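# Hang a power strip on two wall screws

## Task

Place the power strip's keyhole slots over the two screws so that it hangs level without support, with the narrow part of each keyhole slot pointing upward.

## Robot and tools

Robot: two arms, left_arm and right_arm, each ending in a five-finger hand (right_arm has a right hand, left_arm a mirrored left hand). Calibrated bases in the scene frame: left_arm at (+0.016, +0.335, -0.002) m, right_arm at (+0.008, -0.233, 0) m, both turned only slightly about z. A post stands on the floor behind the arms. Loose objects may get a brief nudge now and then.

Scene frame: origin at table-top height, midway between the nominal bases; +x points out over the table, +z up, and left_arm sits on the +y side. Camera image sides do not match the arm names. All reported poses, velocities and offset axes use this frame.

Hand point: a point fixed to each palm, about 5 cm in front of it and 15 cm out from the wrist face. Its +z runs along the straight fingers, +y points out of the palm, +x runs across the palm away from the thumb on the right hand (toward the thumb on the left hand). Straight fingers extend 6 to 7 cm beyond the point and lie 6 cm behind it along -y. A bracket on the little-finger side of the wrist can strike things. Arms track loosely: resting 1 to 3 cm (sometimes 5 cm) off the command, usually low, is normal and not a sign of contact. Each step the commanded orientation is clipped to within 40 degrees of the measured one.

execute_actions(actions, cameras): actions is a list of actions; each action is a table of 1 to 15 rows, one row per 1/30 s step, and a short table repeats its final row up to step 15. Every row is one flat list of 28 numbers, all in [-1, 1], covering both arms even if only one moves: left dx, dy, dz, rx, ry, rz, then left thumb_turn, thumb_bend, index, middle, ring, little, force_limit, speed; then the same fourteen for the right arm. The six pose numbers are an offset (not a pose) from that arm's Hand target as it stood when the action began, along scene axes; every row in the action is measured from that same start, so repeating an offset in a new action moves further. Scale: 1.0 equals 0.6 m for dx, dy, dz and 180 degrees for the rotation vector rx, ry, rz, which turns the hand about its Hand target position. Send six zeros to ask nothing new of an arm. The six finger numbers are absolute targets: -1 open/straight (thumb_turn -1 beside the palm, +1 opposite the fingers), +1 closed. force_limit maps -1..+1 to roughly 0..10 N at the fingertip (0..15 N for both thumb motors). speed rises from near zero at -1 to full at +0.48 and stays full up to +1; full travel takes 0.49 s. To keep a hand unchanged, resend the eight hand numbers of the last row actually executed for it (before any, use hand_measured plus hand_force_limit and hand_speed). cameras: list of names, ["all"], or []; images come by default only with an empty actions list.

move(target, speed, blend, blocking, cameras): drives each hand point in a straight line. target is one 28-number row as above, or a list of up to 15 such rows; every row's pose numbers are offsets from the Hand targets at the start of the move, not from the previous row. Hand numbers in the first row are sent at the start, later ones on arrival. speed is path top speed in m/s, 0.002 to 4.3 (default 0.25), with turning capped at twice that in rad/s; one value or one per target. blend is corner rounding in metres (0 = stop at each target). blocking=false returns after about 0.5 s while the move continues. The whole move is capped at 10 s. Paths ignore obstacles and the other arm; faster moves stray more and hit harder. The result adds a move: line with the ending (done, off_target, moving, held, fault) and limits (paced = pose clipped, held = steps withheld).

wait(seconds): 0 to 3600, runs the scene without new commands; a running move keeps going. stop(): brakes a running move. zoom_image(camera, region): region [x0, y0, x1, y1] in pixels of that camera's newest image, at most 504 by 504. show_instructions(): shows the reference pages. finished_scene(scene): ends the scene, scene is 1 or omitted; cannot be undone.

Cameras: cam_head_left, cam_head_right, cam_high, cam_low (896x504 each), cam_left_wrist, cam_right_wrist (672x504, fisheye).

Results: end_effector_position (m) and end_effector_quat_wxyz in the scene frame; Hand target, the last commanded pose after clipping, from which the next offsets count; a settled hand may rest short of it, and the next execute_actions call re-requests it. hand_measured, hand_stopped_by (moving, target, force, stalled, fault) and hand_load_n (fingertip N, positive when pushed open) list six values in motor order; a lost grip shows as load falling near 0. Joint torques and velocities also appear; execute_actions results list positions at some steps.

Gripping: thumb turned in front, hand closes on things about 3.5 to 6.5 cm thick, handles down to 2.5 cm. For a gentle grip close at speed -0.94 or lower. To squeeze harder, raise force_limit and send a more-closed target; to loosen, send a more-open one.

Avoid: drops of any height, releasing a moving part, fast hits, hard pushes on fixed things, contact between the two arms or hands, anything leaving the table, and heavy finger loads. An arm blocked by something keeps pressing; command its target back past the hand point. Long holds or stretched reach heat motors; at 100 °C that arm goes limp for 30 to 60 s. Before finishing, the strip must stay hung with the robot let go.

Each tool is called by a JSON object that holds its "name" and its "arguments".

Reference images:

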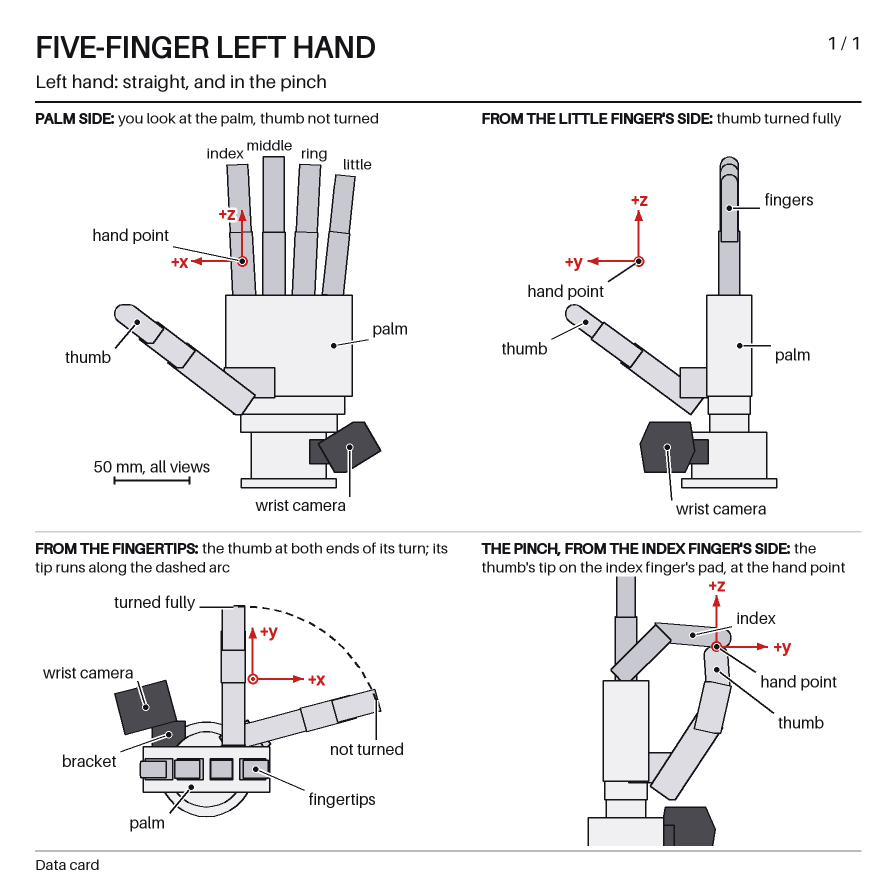

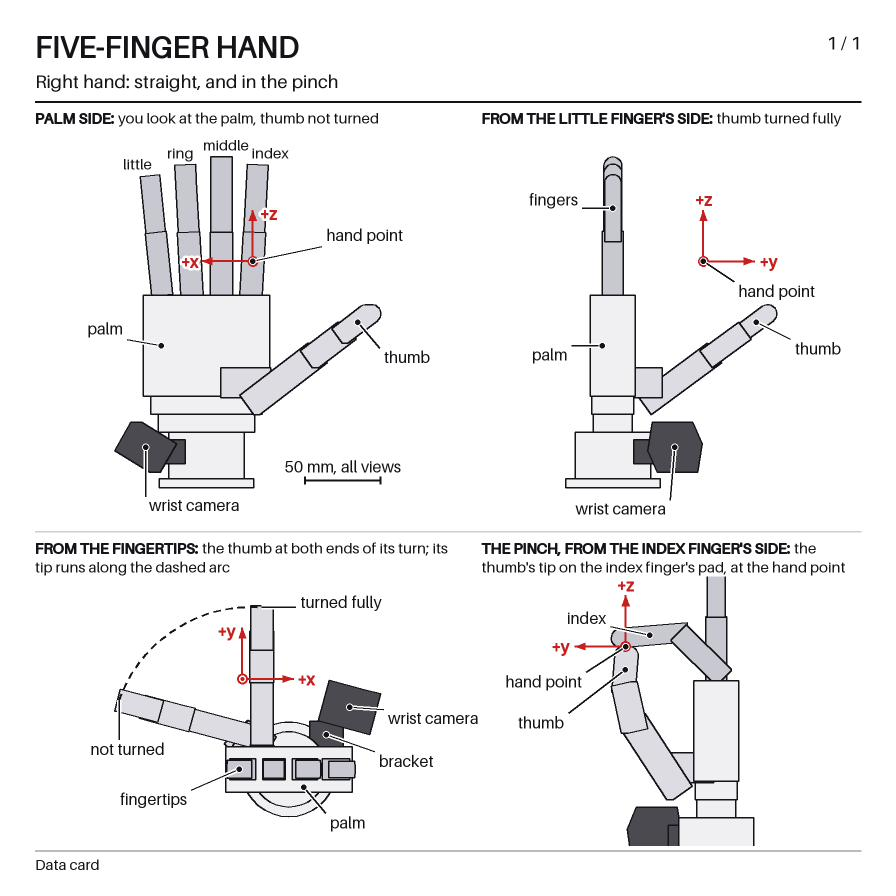

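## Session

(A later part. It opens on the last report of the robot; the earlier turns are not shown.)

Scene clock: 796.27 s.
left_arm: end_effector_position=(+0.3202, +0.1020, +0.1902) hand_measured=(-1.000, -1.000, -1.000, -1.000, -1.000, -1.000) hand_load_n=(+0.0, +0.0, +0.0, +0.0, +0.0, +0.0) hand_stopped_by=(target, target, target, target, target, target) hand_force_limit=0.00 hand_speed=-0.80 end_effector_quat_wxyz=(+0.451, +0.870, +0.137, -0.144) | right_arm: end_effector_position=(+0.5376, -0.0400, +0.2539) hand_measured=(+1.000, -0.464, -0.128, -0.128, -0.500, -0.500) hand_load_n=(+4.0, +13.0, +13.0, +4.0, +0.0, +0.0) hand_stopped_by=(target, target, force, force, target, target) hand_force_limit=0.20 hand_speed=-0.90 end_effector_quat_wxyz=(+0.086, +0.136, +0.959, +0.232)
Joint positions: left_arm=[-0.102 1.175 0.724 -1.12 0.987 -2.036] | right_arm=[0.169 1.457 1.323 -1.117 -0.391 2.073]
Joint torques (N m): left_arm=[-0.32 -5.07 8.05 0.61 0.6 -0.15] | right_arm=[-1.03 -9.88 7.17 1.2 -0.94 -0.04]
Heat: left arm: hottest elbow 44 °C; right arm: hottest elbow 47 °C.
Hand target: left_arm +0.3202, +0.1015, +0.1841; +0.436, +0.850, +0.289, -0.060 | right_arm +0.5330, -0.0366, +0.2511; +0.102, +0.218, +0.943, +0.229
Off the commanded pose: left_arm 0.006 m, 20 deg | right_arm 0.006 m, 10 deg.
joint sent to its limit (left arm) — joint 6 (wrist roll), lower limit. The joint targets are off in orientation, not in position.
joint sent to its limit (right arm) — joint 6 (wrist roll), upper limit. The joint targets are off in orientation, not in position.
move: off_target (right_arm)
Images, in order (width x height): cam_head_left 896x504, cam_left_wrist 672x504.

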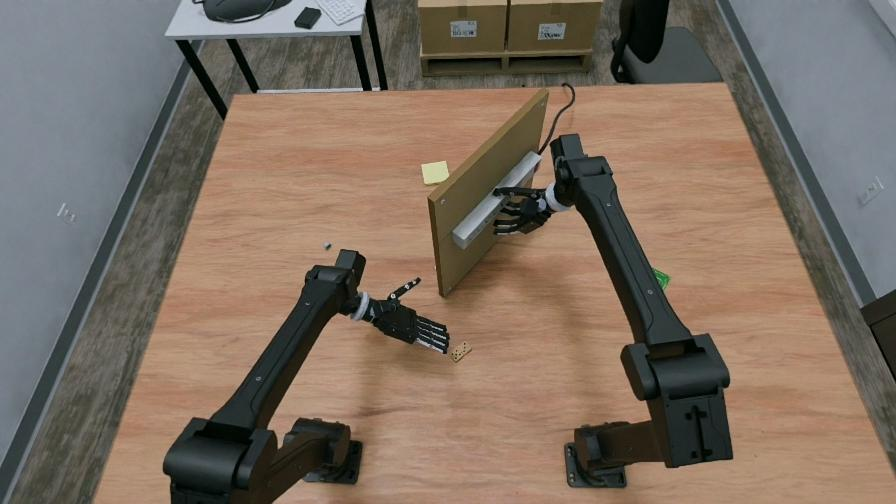

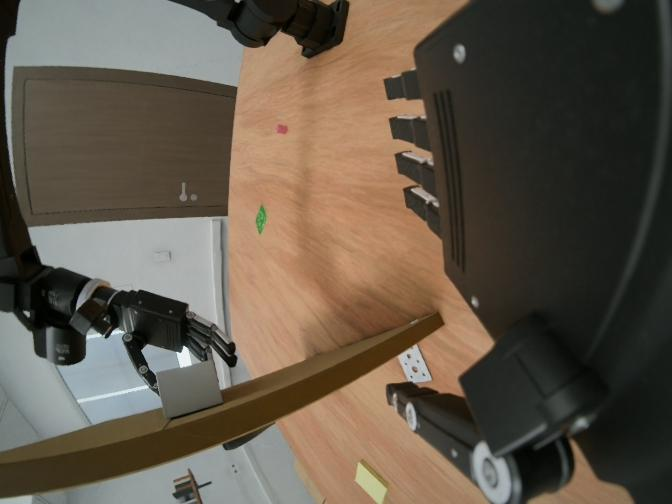

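{"name": "move", "arguments": {"target": [[0,0,0,0,0,0,-1,-1,-1,-1,-1,-1,0,-0.8,0,0,-0.005,0,0,0,1,-0.46,0.05,0.1,-0.5,-0.5,0.2,-0.9]], "speed": 0.02, "cameras": ["cam_left_wrist","cam_head_left"]}}

{"name": "zoom_image", "arguments": {"camera": "cam_left_wrist", "region": [150, 365, 230, 425]}}

{"name": "zoom_image", "arguments": {"camera": "cam_head_left", "region": [445, 215, 475, 250]}}

{"name": "zoom_image", "arguments": {"camera": "cam_head_left", "region": [515, 135, 550, 170]}}

Scene clock: 801.60 s.
left_arm: end_effector_position=(+0.3202, +0.1020, +0.1902) hand_measured=(-1.000, -1.000, -1.000, -1.000, -1.000, -1.000) hand_load_n=(+0.0, +0.0, +0.0, +0.0, +0.0, +0.0) hand_stopped_by=(target, target, target, target, target, target) hand_force_limit=0.00 hand_speed=-0.80 end_effector_quat_wxyz=(+0.451, +0.870, +0.137, -0.144) | right_arm: end_effector_position=(+0.5377, -0.0401, +0.2521) hand_measured=(+1.000, -0.464, -0.128, -0.128, -0.500, -0.500) hand_load_n=(+4.5, +13.0, +13.0, +3.5, +0.0, +0.0) hand_stopped_by=(target, target, force, force, target, target) hand_force_limit=0.20 hand_speed=-0.90 end_effector_quat_wxyz=(+0.086, +0.136, +0.959, +0.233)
Joint positions: left_arm=[-0.102 1.175 0.724 -1.12 0.987 -2.036] | right_arm=[0.169 1.457 1.317 -1.11 -0.392 2.073]
Joint torques (N m): left_arm=[-0.62 -4.72 7.98 0.5 0.61 -0.13] | right_arm=[-0.91 -9.88 7.08 1.2 -0.92 -0.05]
Heat: left arm: hottest elbow 44 °C; right arm: hottest elbow 46 °C.
Hand target: left_arm +0.3202, +0.1015, +0.1841; +0.436, +0.850, +0.289, -0.060 | right_arm +0.5330, -0.0367, +0.2482; +0.102, +0.218, +0.943, +0.229
Off the commanded pose: left_arm 0.006 m, 20 deg | right_arm 0.007 m, 10 deg.
joint sent to its limit (left arm) — joint 6 (wrist roll), lower limit. The joint targets are off in orientation, not in position.
joint sent to its limit (right arm) — joint 6 (wrist roll), upper limit. The joint targets are off in orientation, not in position.
move: off_target (right_arm)
Images, in order (width x height): cam_head_left 896x504, cam_left_wrist 672x504.

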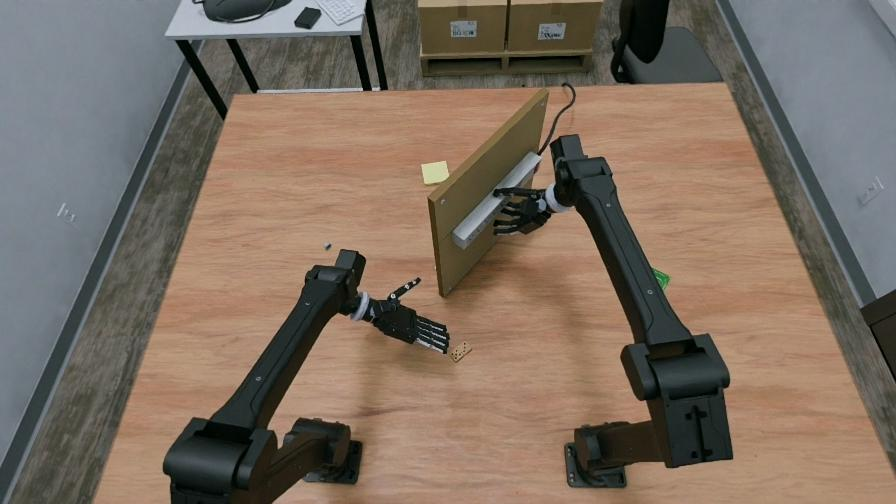

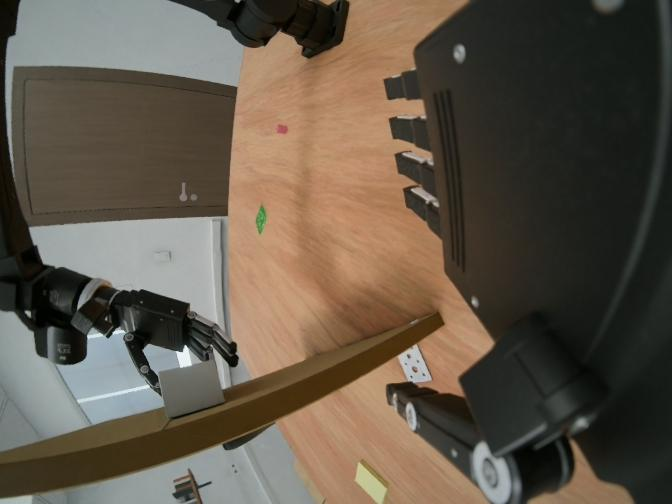

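Scaled by 6.300 from the camera's image (finer frame: 960x720).

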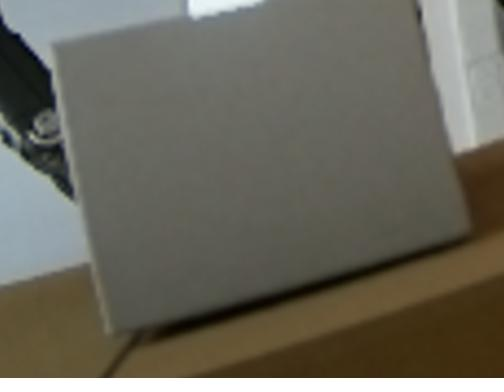

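Scaled by 14.400 from the camera's image (finer frame: 1280x720).

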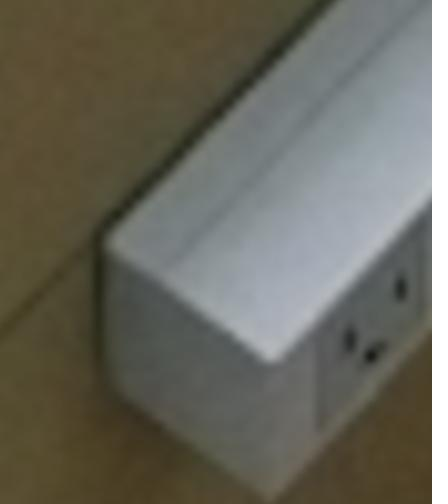

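Scaled by 14.400 from the camera's image (finer frame: 1280x720).

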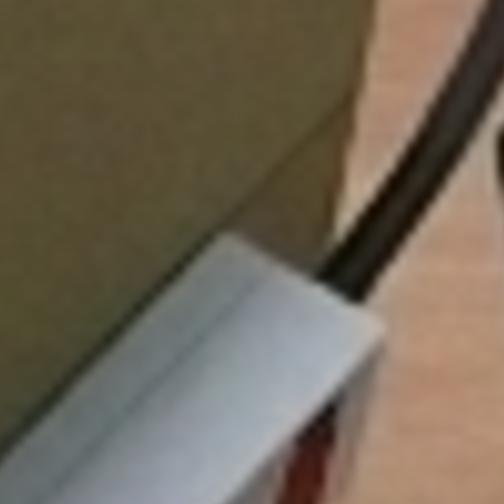

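{"name": "move", "arguments": {"target": [[0,0,0,0,0,0,-1,-1,-1,-1,-1,-1,0,-0.8,0,0,-0.005,0,0,0,1,-0.46,0.05,0.1,-0.5,-0.5,0.2,-0.9]], "speed": 0.02, "cameras": ["cam_left_wrist","cam_head_left"]}}

{"name": "zoom_image", "arguments": {"camera": "cam_left_wrist", "region": [150, 365, 230, 425]}}

{"name": "zoom_image", "arguments": {"camera": "cam_head_left", "region": [445, 215, 475, 250]}}

{"name": "zoom_image", "arguments": {"camera": "cam_head_left", "region": [515, 135, 550, 170]}}

Scene clock: 806.97 s.
left_arm: end_effector_position=(+0.3202, +0.1020, +0.1902) hand_measured=(-1.000, -1.000, -1.000, -1.000, -1.000, -1.000) hand_load_n=(+0.0, +0.0, +0.0, +0.0, +0.0, +0.0) hand_stopped_by=(target, target, target, target, target, target) hand_force_limit=0.00 hand_speed=-0.80 end_effector_quat_wxyz=(+0.451, +0.870, +0.137, -0.144) | right_arm: end_effector_position=(+0.5377, -0.0400, +0.2502) hand_measured=(+1.000, -0.464, -0.128, -0.128, -0.500, -0.500) hand_load_n=(+4.5, +13.0, +13.0, +3.5, +0.0, +0.0) hand_stopped_by=(target, target, force, force, target, target) hand_force_limit=0.20 hand_speed=-0.90 end_effector_quat_wxyz=(+0.087, +0.136, +0.959, +0.233)
Joint positions: left_arm=[-0.102 1.175 0.724 -1.12 0.987 -2.036] | right_arm=[0.169 1.457 1.312 -1.103 -0.393 2.073]
Joint torques (N m): left_arm=[-0.26 -4.72 8.06 0.53 0.59 -0.13] | right_arm=[-1.03 -9.76 7.02 1.24 -0.88 -0.05]
Heat: left arm: hottest elbow 44 °C; right arm: hottest elbow 46 °C.
Hand target: left_arm +0.3202, +0.1015, +0.1841; +0.436, +0.850, +0.289, -0.060 | right_arm +0.5330, -0.0367, +0.2452; +0.102, +0.218, +0.943, +0.229
Off the commanded pose: left_arm 0.006 m, 20 deg | right_arm 0.008 m, 10 deg.
joint sent to its limit (left arm) — joint 6 (wrist roll), lower limit. The joint targets are off in orientation, not in position.
joint sent to its limit (right arm) — joint 6 (wrist roll), upper limit. The joint targets are off in orientation, not in position.
move: off_target (right_arm)
Images, in order (width x height): cam_head_left 896x504, cam_left_wrist 672x504.

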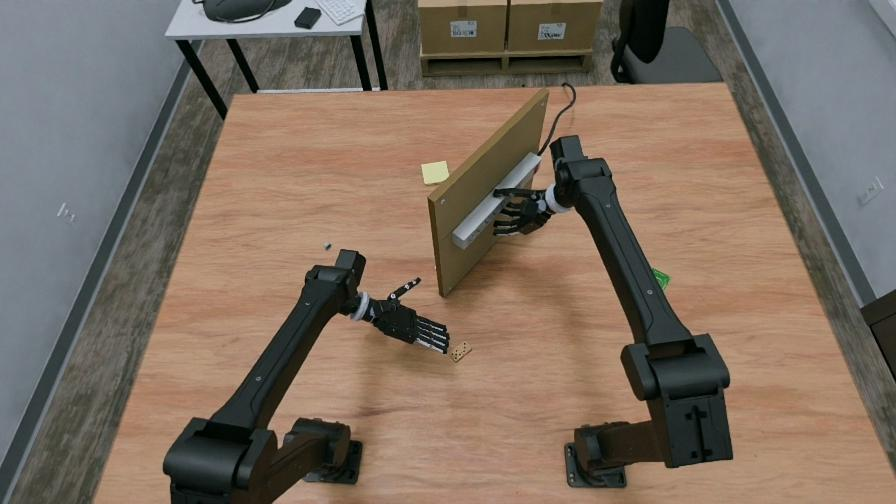

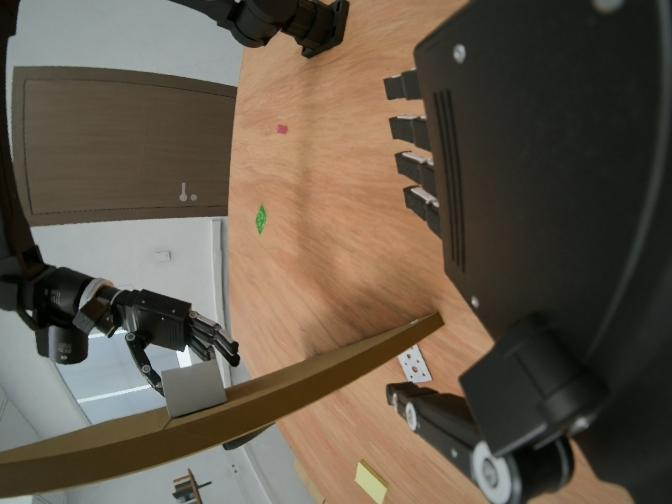

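Scaled by 6.300 from the camera's image (finer frame: 960x720).

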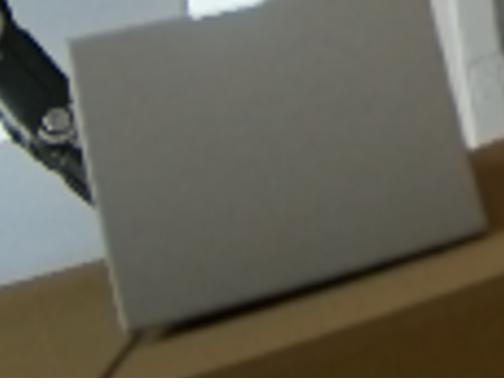

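Scaled by 14.400 from the camera's image (finer frame: 1280x720).

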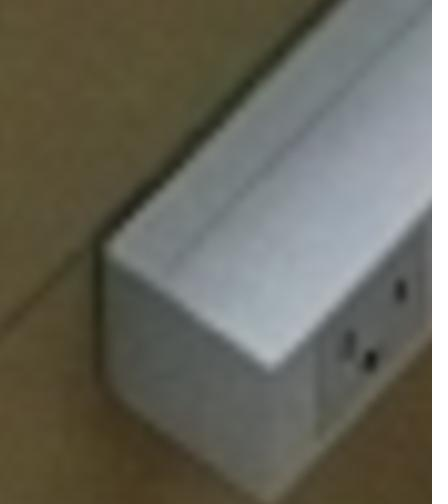

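Scaled by 14.400 from the camera's image (finer frame: 1280x720).

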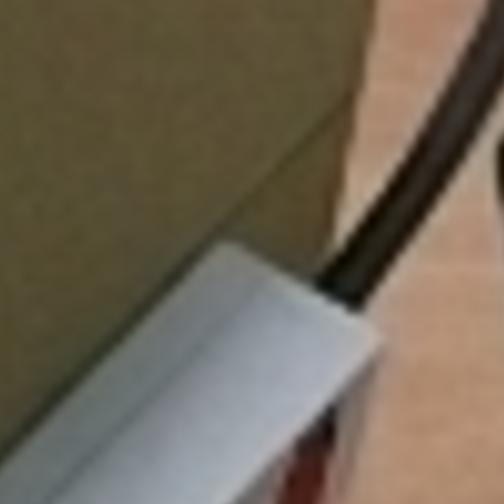

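{"name": "move", "arguments": {"target": [[0,0,0,0,0,0,-1,-1,-1,-1,-1,-1,0,-0.8,0,0,-0.005,0,0,0,1,-0.46,0.05,0.1,-0.5,-0.5,0.2,-0.9]], "speed": 0.02, "cameras": ["cam_left_wrist","cam_head_left"]}}

{"name": "zoom_image", "arguments": {"camera": "cam_left_wrist", "region": [150, 365, 230, 425]}}

{"name": "zoom_image", "arguments": {"camera": "cam_head_left", "region": [515, 135, 550, 170]}}

Scene clock: 812.03 s.
left_arm: end_effector_position=(+0.3202, +0.1020, +0.1902) hand_measured=(-1.000, -1.000, -1.000, -1.000, -1.000, -1.000) hand_load_n=(+0.0, +0.0, +0.0, +0.0, +0.0, +0.0) hand_stopped_by=(target, target, target, target, target, target) hand_force_limit=0.00 hand_speed=-0.80 end_effector_quat_wxyz=(+0.451, +0.870, +0.137, -0.144) | right_arm: end_effector_position=(+0.5378, -0.0400, +0.2493) hand_measured=(+1.000, -0.464, -0.128, -0.128, -0.500, -0.500) hand_load_n=(+5.0, +13.0, +13.0, +3.0, +0.0, +0.0) hand_stopped_by=(target, target, force, force, target, target) hand_force_limit=0.20 hand_speed=-0.90 end_effector_quat_wxyz=(+0.087, +0.136, +0.959, +0.234)
Joint positions: left_arm=[-0.102 1.175 0.724 -1.12 0.987 -2.036] | right_arm=[0.168 1.457 1.308 -1.097 -0.395 2.073]
Joint torques (N m): left_arm=[-0.62 -5.01 8.09 0.54 0.61 -0.14] | right_arm=[-1.14 -9.58 6.82 1.31 -0.76 -0.04]
Heat: left arm: hottest elbow 44 °C; right arm: hottest elbow 46 °C.
Hand target: left_arm +0.3202, +0.1015, +0.1841; +0.436, +0.850, +0.289, -0.060 | right_arm +0.5330, -0.0367, +0.2422; +0.102, +0.218, +0.943, +0.229
Off the commanded pose: left_arm 0.006 m, 20 deg | right_arm 0.009 m, 10 deg.
joint sent to its limit (left arm) — joint 6 (wrist roll), lower limit. The joint targets are off in orientation, not in position.
joint sent to its limit (right arm) — joint 6 (wrist roll), upper limit. The joint targets are off in orientation, not in position.
move: off_target (right_arm)
Images, in order (width x height): cam_head_left 896x504, cam_left_wrist 672x504.

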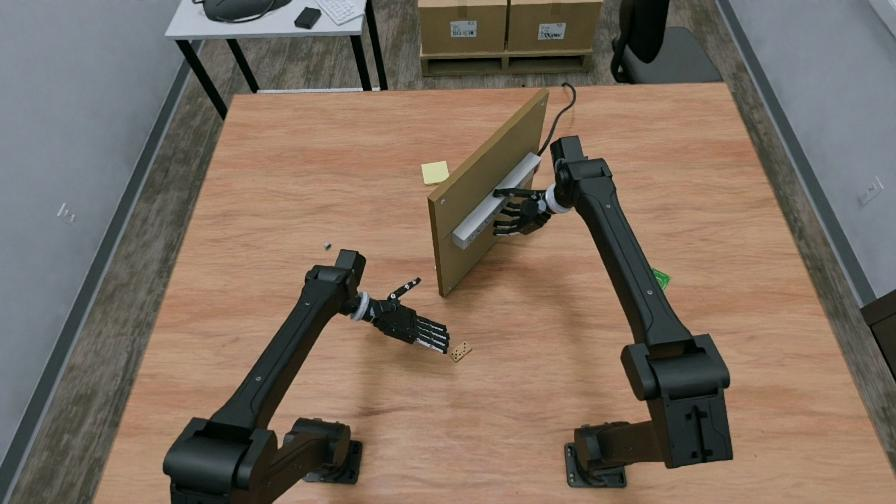

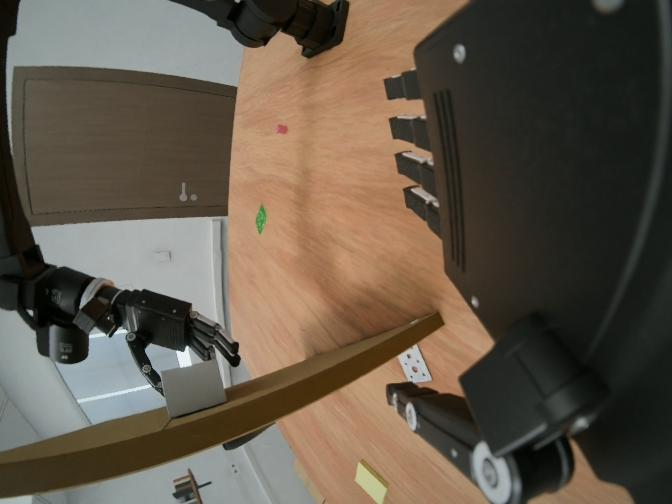

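Scaled by 6.300 from the camera's image (finer frame: 960x720).

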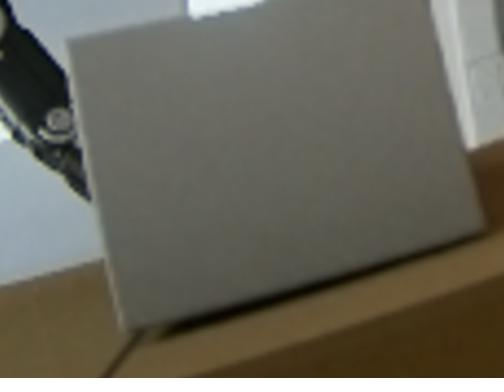

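Scaled by 14.400 from the camera's image (finer frame: 1280x720).

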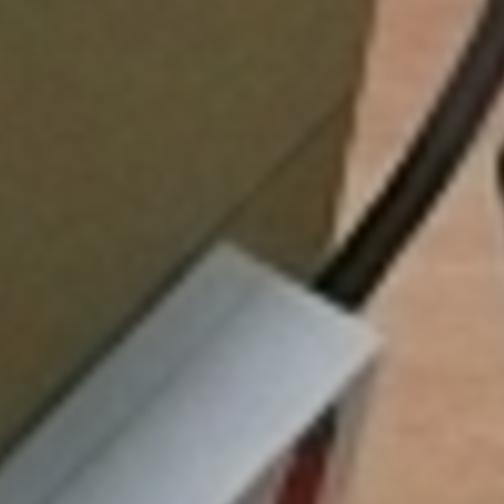

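{"name": "move", "arguments": {"target": [[0,0,0,0,0,0,-1,-1,-1,-1,-1,-1,0,-0.8,0,0,-0.0067,0.0018,0.0021,0,1,-0.46,0.05,0.1,-0.5,-0.5,0.2,-0.9]], "speed": 0.02, "cameras": ["cam_left_wrist","cam_head_left"]}}

{"name": "zoom_image", "arguments": {"camera": "cam_left_wrist", "region": [150, 365, 230, 425]}}

{"name": "zoom_image", "arguments": {"camera": "cam_head_left", "region": [515, 135, 550, 170]}}

{"name": "zoom_image", "arguments": {"camera": "cam_head_left", "region": [445, 215, 475, 250]}}

Scene clock: 817.77 s.
left_arm: end_effector_position=(+0.3202, +0.1020, +0.1902) hand_measured=(-1.000, -1.000, -1.000, -1.000, -1.000, -1.000) hand_load_n=(+0.0, +0.0, +0.0, +0.0, +0.0, +0.0) hand_stopped_by=(target, target, target, target, target, target) hand_force_limit=0.00 hand_speed=-0.80 end_effector_quat_wxyz=(+0.451, +0.870, +0.137, -0.144) | right_arm: end_effector_position=(+0.5377, -0.0399, +0.2488) hand_measured=(+1.000, -0.464, -0.128, -0.128, -0.500, -0.500) hand_load_n=(+4.5, +13.0, +12.5, +3.0, +0.0, +0.0) hand_stopped_by=(target, target, force, force, target, target) hand_force_limit=0.20 hand_speed=-0.90 end_effector_quat_wxyz=(+0.087, +0.136, +0.958, +0.237)
Joint positions: left_arm=[-0.102 1.175 0.724 -1.12 0.987 -2.036] | right_arm=[0.166 1.457 1.304 -1.093 -0.402 2.073]
Joint torques (N m): left_arm=[-0.26 -5.01 7.98 0.5 0.61 -0.15] | right_arm=[-1.03 -9 6.75 1.25 -0.74 -0.05]
Heat: left arm: hottest elbow 44 °C; right arm: hottest elbow 46 °C.
Hand target: left_arm +0.3202, +0.1015, +0.1841; +0.436, +0.850, +0.289, -0.060 | right_arm +0.5330, -0.0366, +0.2382; +0.098, +0.219, +0.943, +0.231
Off the commanded pose: left_arm 0.006 m, 20 deg | right_arm 0.012 m, 10 deg.
joint sent to its limit (left arm) — joint 6 (wrist roll), lower limit. The joint targets are off in orientation, not in position.
joint sent to its limit (right arm) — joint 6 (wrist roll), upper limit. The joint targets are off in orientation, not in position.
move: off_target (right_arm)
Images, in order (width x height): cam_head_left 896x504, cam_left_wrist 672x504.

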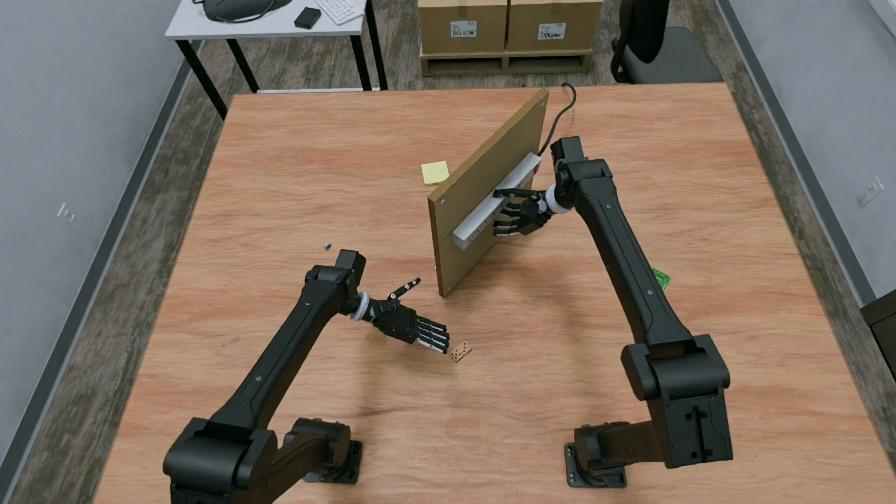

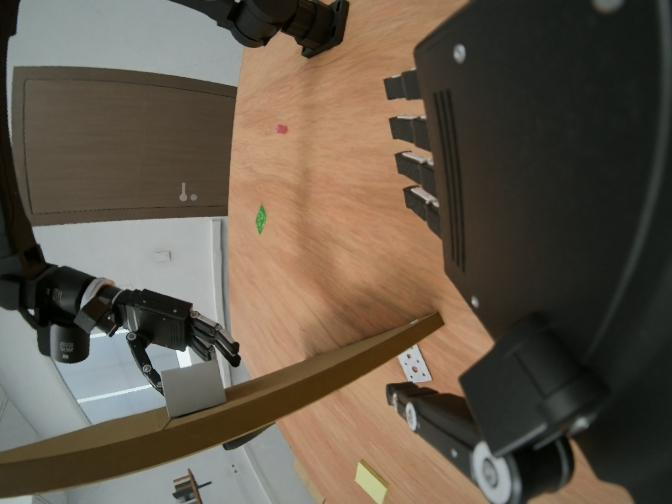

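Scaled by 6.300 from the camera's image (finer frame: 960x720).

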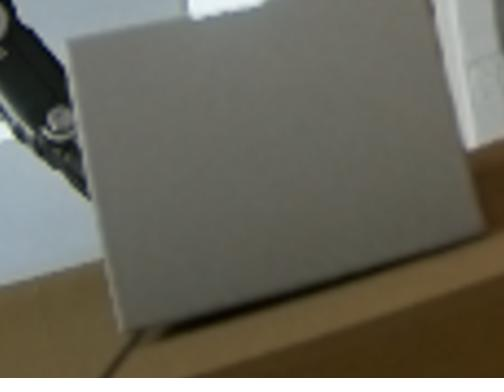

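Scaled by 14.400 from the camera's image (finer frame: 1280x720).

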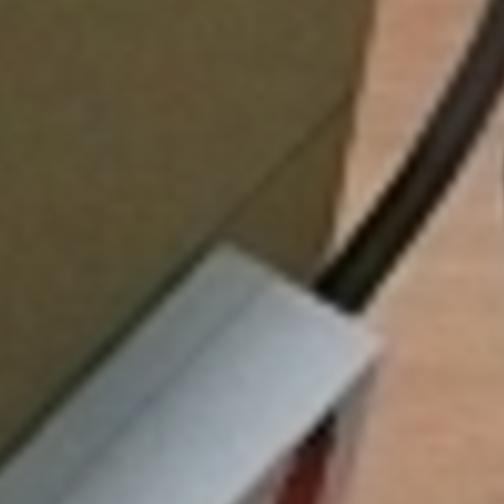

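Scaled by 14.400 from the camera's image (finer frame: 1280x720).

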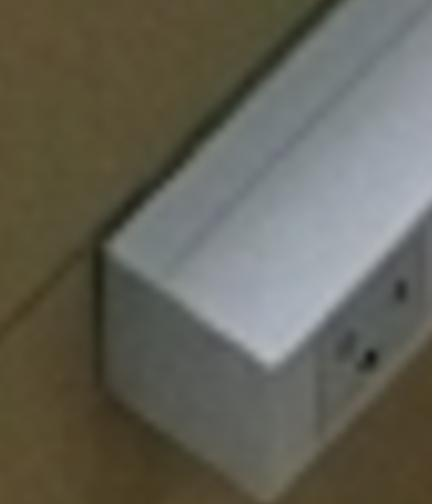

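{"name": "move", "arguments": {"target": [[0,0,0,0,0,0,-1,-1,-1,-1,-1,-1,0,-0.8,0.0074,0.009,0.045,0,0,0,1,-0.46,0.05,0.1,-0.5,-0.5,0.2,-0.9]], "speed": 0.03, "cameras": ["cam_left_wrist","cam_head_left","cam_right_wrist"]}}

{"name": "zoom_image", "arguments": {"camera": "cam_left_wrist", "region": [110, 320, 260, 430]}}

{"name": "zoom_image", "arguments": {"camera": "cam_head_left", "region": [450, 140, 550, 260]}}

Scene clock: 823.20 s.
left_arm: end_effector_position=(+0.3202, +0.1020, +0.1902) hand_measured=(-1.000, -1.000, -1.000, -1.000, -1.000, -1.000) hand_load_n=(+0.0, +0.0, +0.0, +0.0, +0.0, -0.5) hand_stopped_by=(target, target, target, target, target, target) hand_force_limit=0.00 hand_speed=-0.80 end_effector_quat_wxyz=(+0.451, +0.870, +0.137, -0.144) | right_arm: end_effector_position=(+0.5359, -0.0402, +0.2492) hand_measured=(+1.000, -0.464, -0.128, -0.128, -0.500, -0.500) hand_load_n=(+4.5, +13.5, +12.5, +3.5, -0.5, +0.0) hand_stopped_by=(target, target, force, force, target, target) hand_force_limit=0.20 hand_speed=-0.90 end_effector_quat_wxyz=(+0.080, +0.138, +0.959, +0.235)
Joint positions: left_arm=[-0.102 1.175 0.724 -1.12 0.987 -2.036] | right_arm=[0.166 1.46 1.313 -1.114 -0.402 2.073]
Joint torques (N m): left_arm=[-0.26 -5.07 8.13 0.53 0.59 -0.13] | right_arm=[-0.32 -9.23 11.21 -0.57 -0.88 -0.05]
Heat: left arm: hottest elbow 44 °C; right arm: hottest elbow 46 °C.
Hand target: left_arm +0.3202, +0.1015, +0.1841; +0.436, +0.850, +0.289, -0.060 | right_arm +0.5374, -0.0312, +0.2652; +0.098, +0.219, +0.943, +0.231
Off the commanded pose: left_arm 0.006 m, 20 deg | right_arm 0.018 m, 10 deg.
joint sent to its limit (left arm) — joint 6 (wrist roll), lower limit. The joint targets are off in orientation, not in position.
joint sent to its limit (right arm) — joint 6 (wrist roll), upper limit. The joint targets are off in orientation, not in position.
move: off_target (right_arm)
Images, in order (width x height): cam_head_left 896x504, cam_left_wrist 672x504, cam_right_wrist 672x504.

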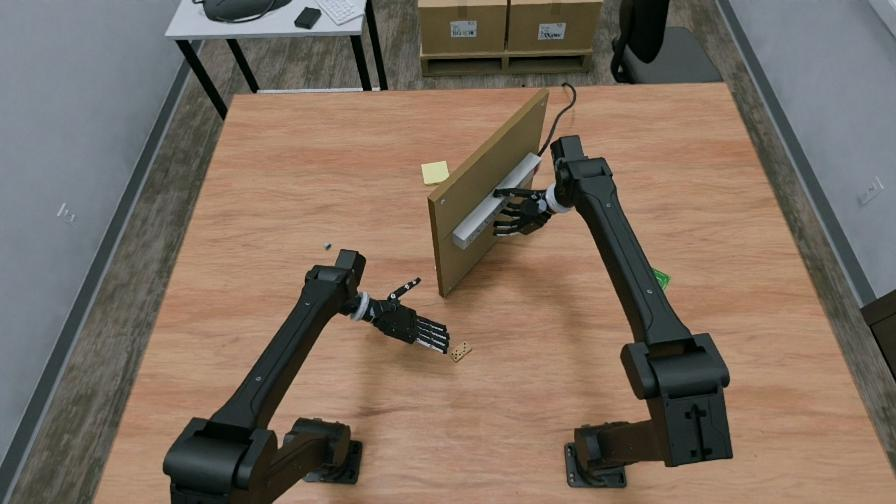

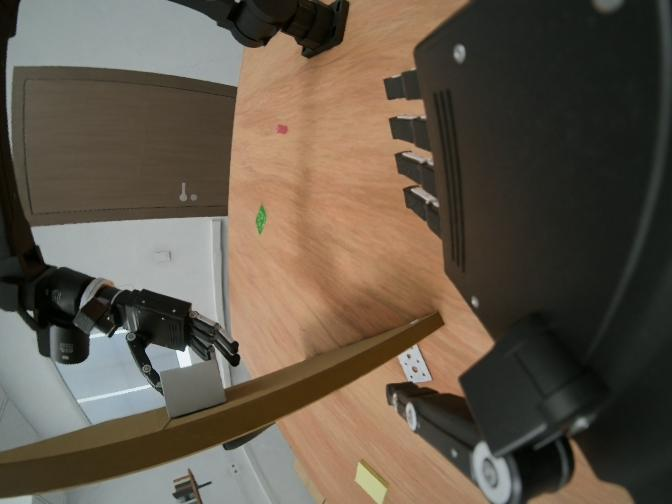

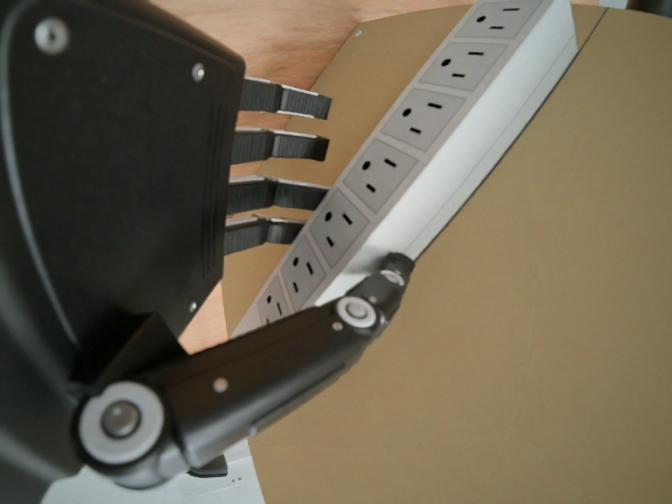

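Scaled by 3.360 from the camera's image (finer frame: 960x720).

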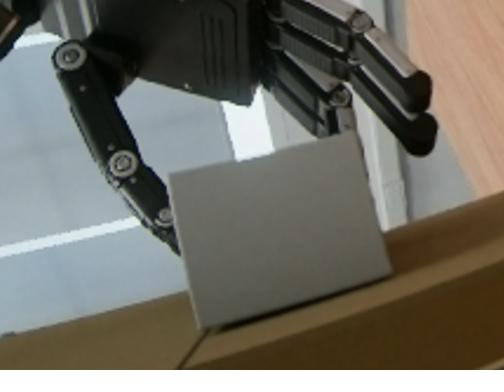

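Scaled by 4.200 from the camera's image (finer frame: 1280x720).

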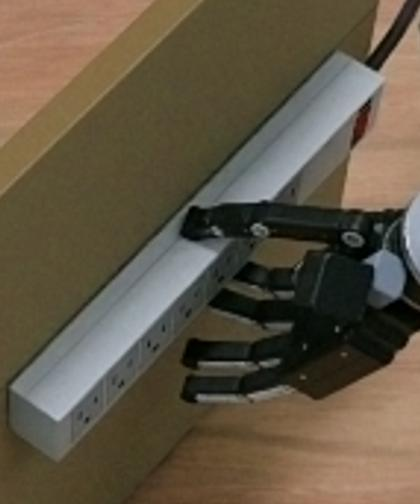

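{"name": "wait", "arguments": {"seconds": 0.3, "cameras": ["all"]}}

Scene clock: 824.60 s.
left_arm: end_effector_position=(+0.3202, +0.1020, +0.1902) hand_measured=(-1.000, -1.000, -1.000, -1.000, -1.000, -1.000) hand_load_n=(+0.0, +0.0, +0.0, +0.0, +0.0, +0.0) hand_stopped_by=(target, target, target, target, target, target) hand_force_limit=0.00 hand_speed=-0.80 end_effector_quat_wxyz=(+0.451, +0.870, +0.137, -0.144) | right_arm: end_effector_position=(+0.5359, -0.0402, +0.2492) hand_measured=(+1.000, -0.464, -0.128, -0.128, -0.500, -0.500) hand_load_n=(+4.5, +13.5, +12.5, +3.5, +0.0, +0.0) hand_stopped_by=(target, target, force, force, target, target) hand_force_limit=0.20 hand_speed=-0.90 end_effector_quat_wxyz=(+0.080, +0.138, +0.959, +0.235)
Joint positions: left_arm=[-0.102 1.175 0.724 -1.12 0.987 -2.036] | right_arm=[0.166 1.46 1.313 -1.114 -0.402 2.073]
Joint torques (N m): left_arm=[-0.44 -5.01 8.03 0.5 0.62 -0.14] | right_arm=[-0.32 -9.35 11.22 -0.58 -0.89 -0.05]
Heat: left arm: hottest elbow 44 °C; right arm: hottest elbow 46 °C.
Hand target: left_arm +0.3202, +0.1015, +0.1841; +0.436, +0.850, +0.289, -0.060 | right_arm +0.5374, -0.0312, +0.2652; +0.098, +0.219, +0.943, +0.231
Off the commanded pose: left_arm 0.006 m, 20 deg | right_arm 0.018 m, 10 deg.
wait: 0.30 s; at rest from the start

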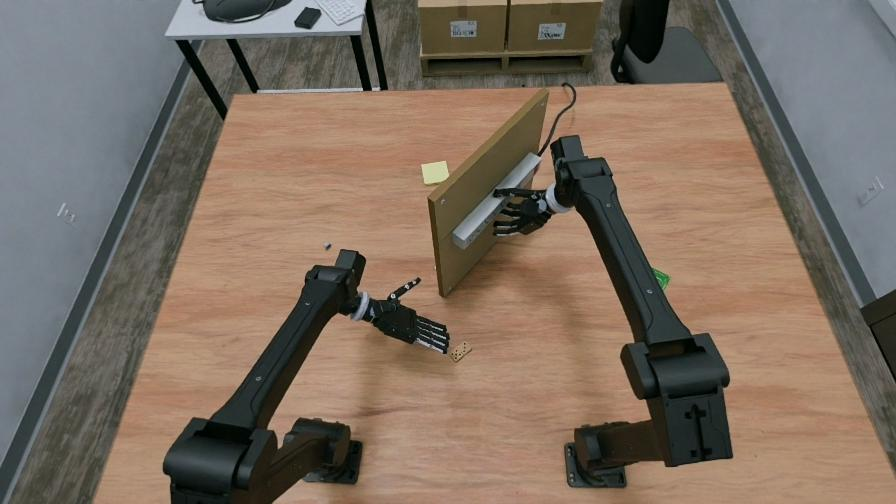

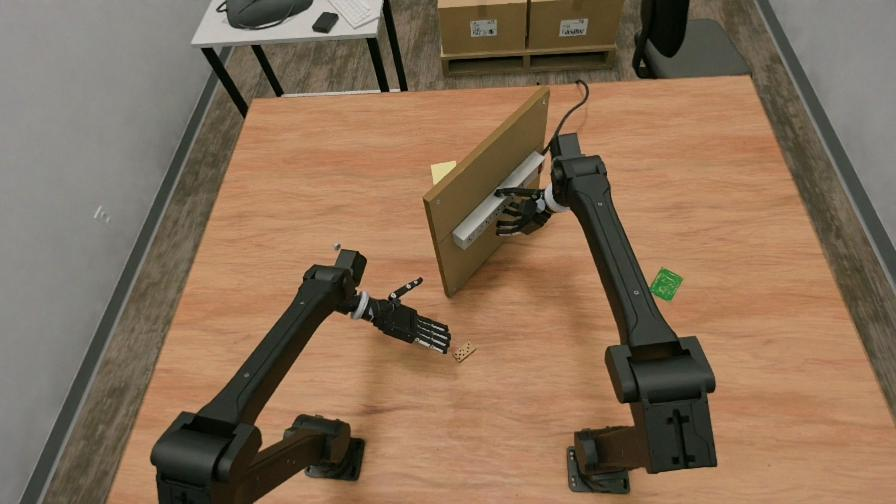

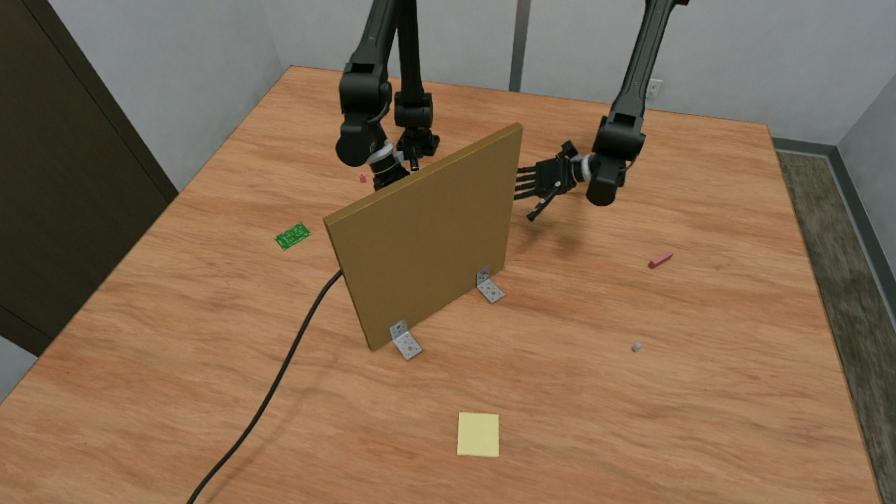

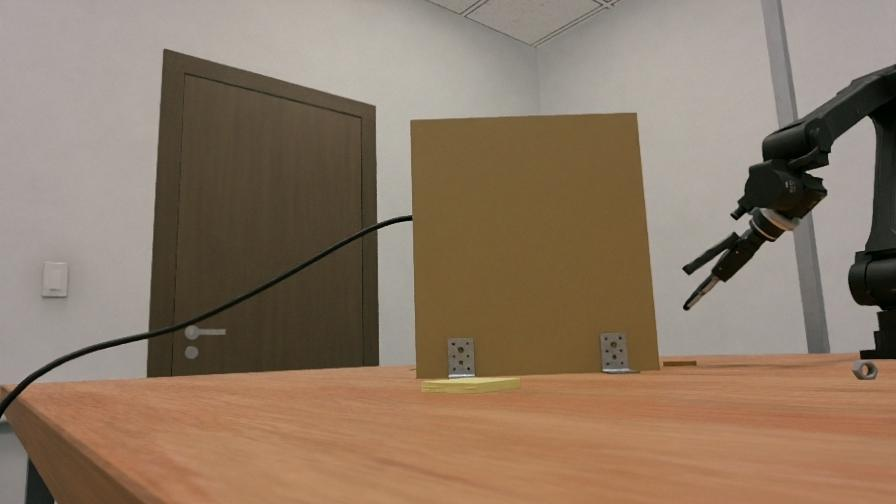

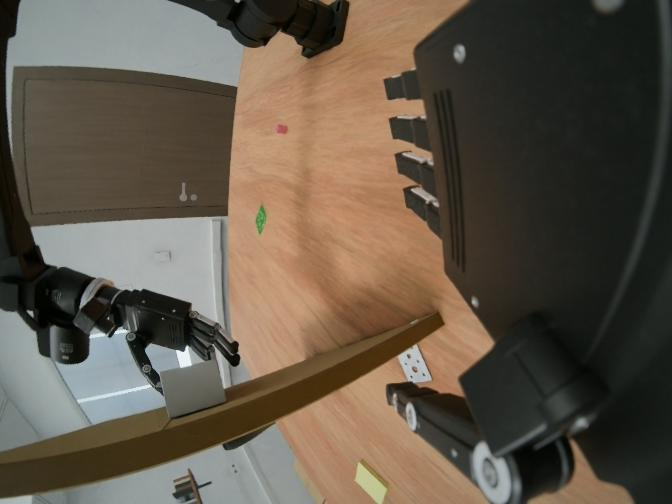

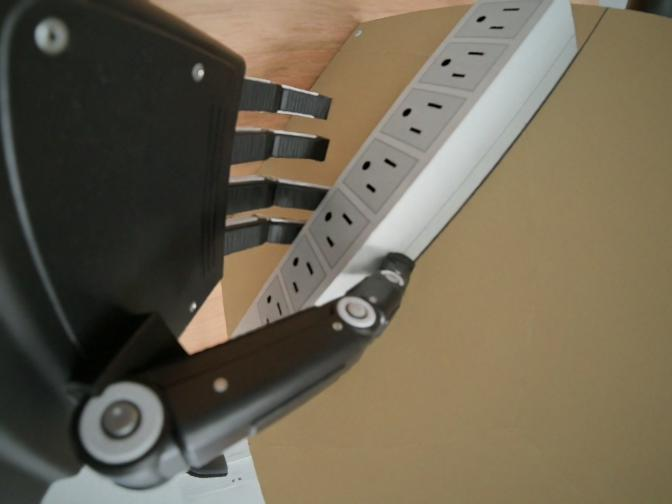

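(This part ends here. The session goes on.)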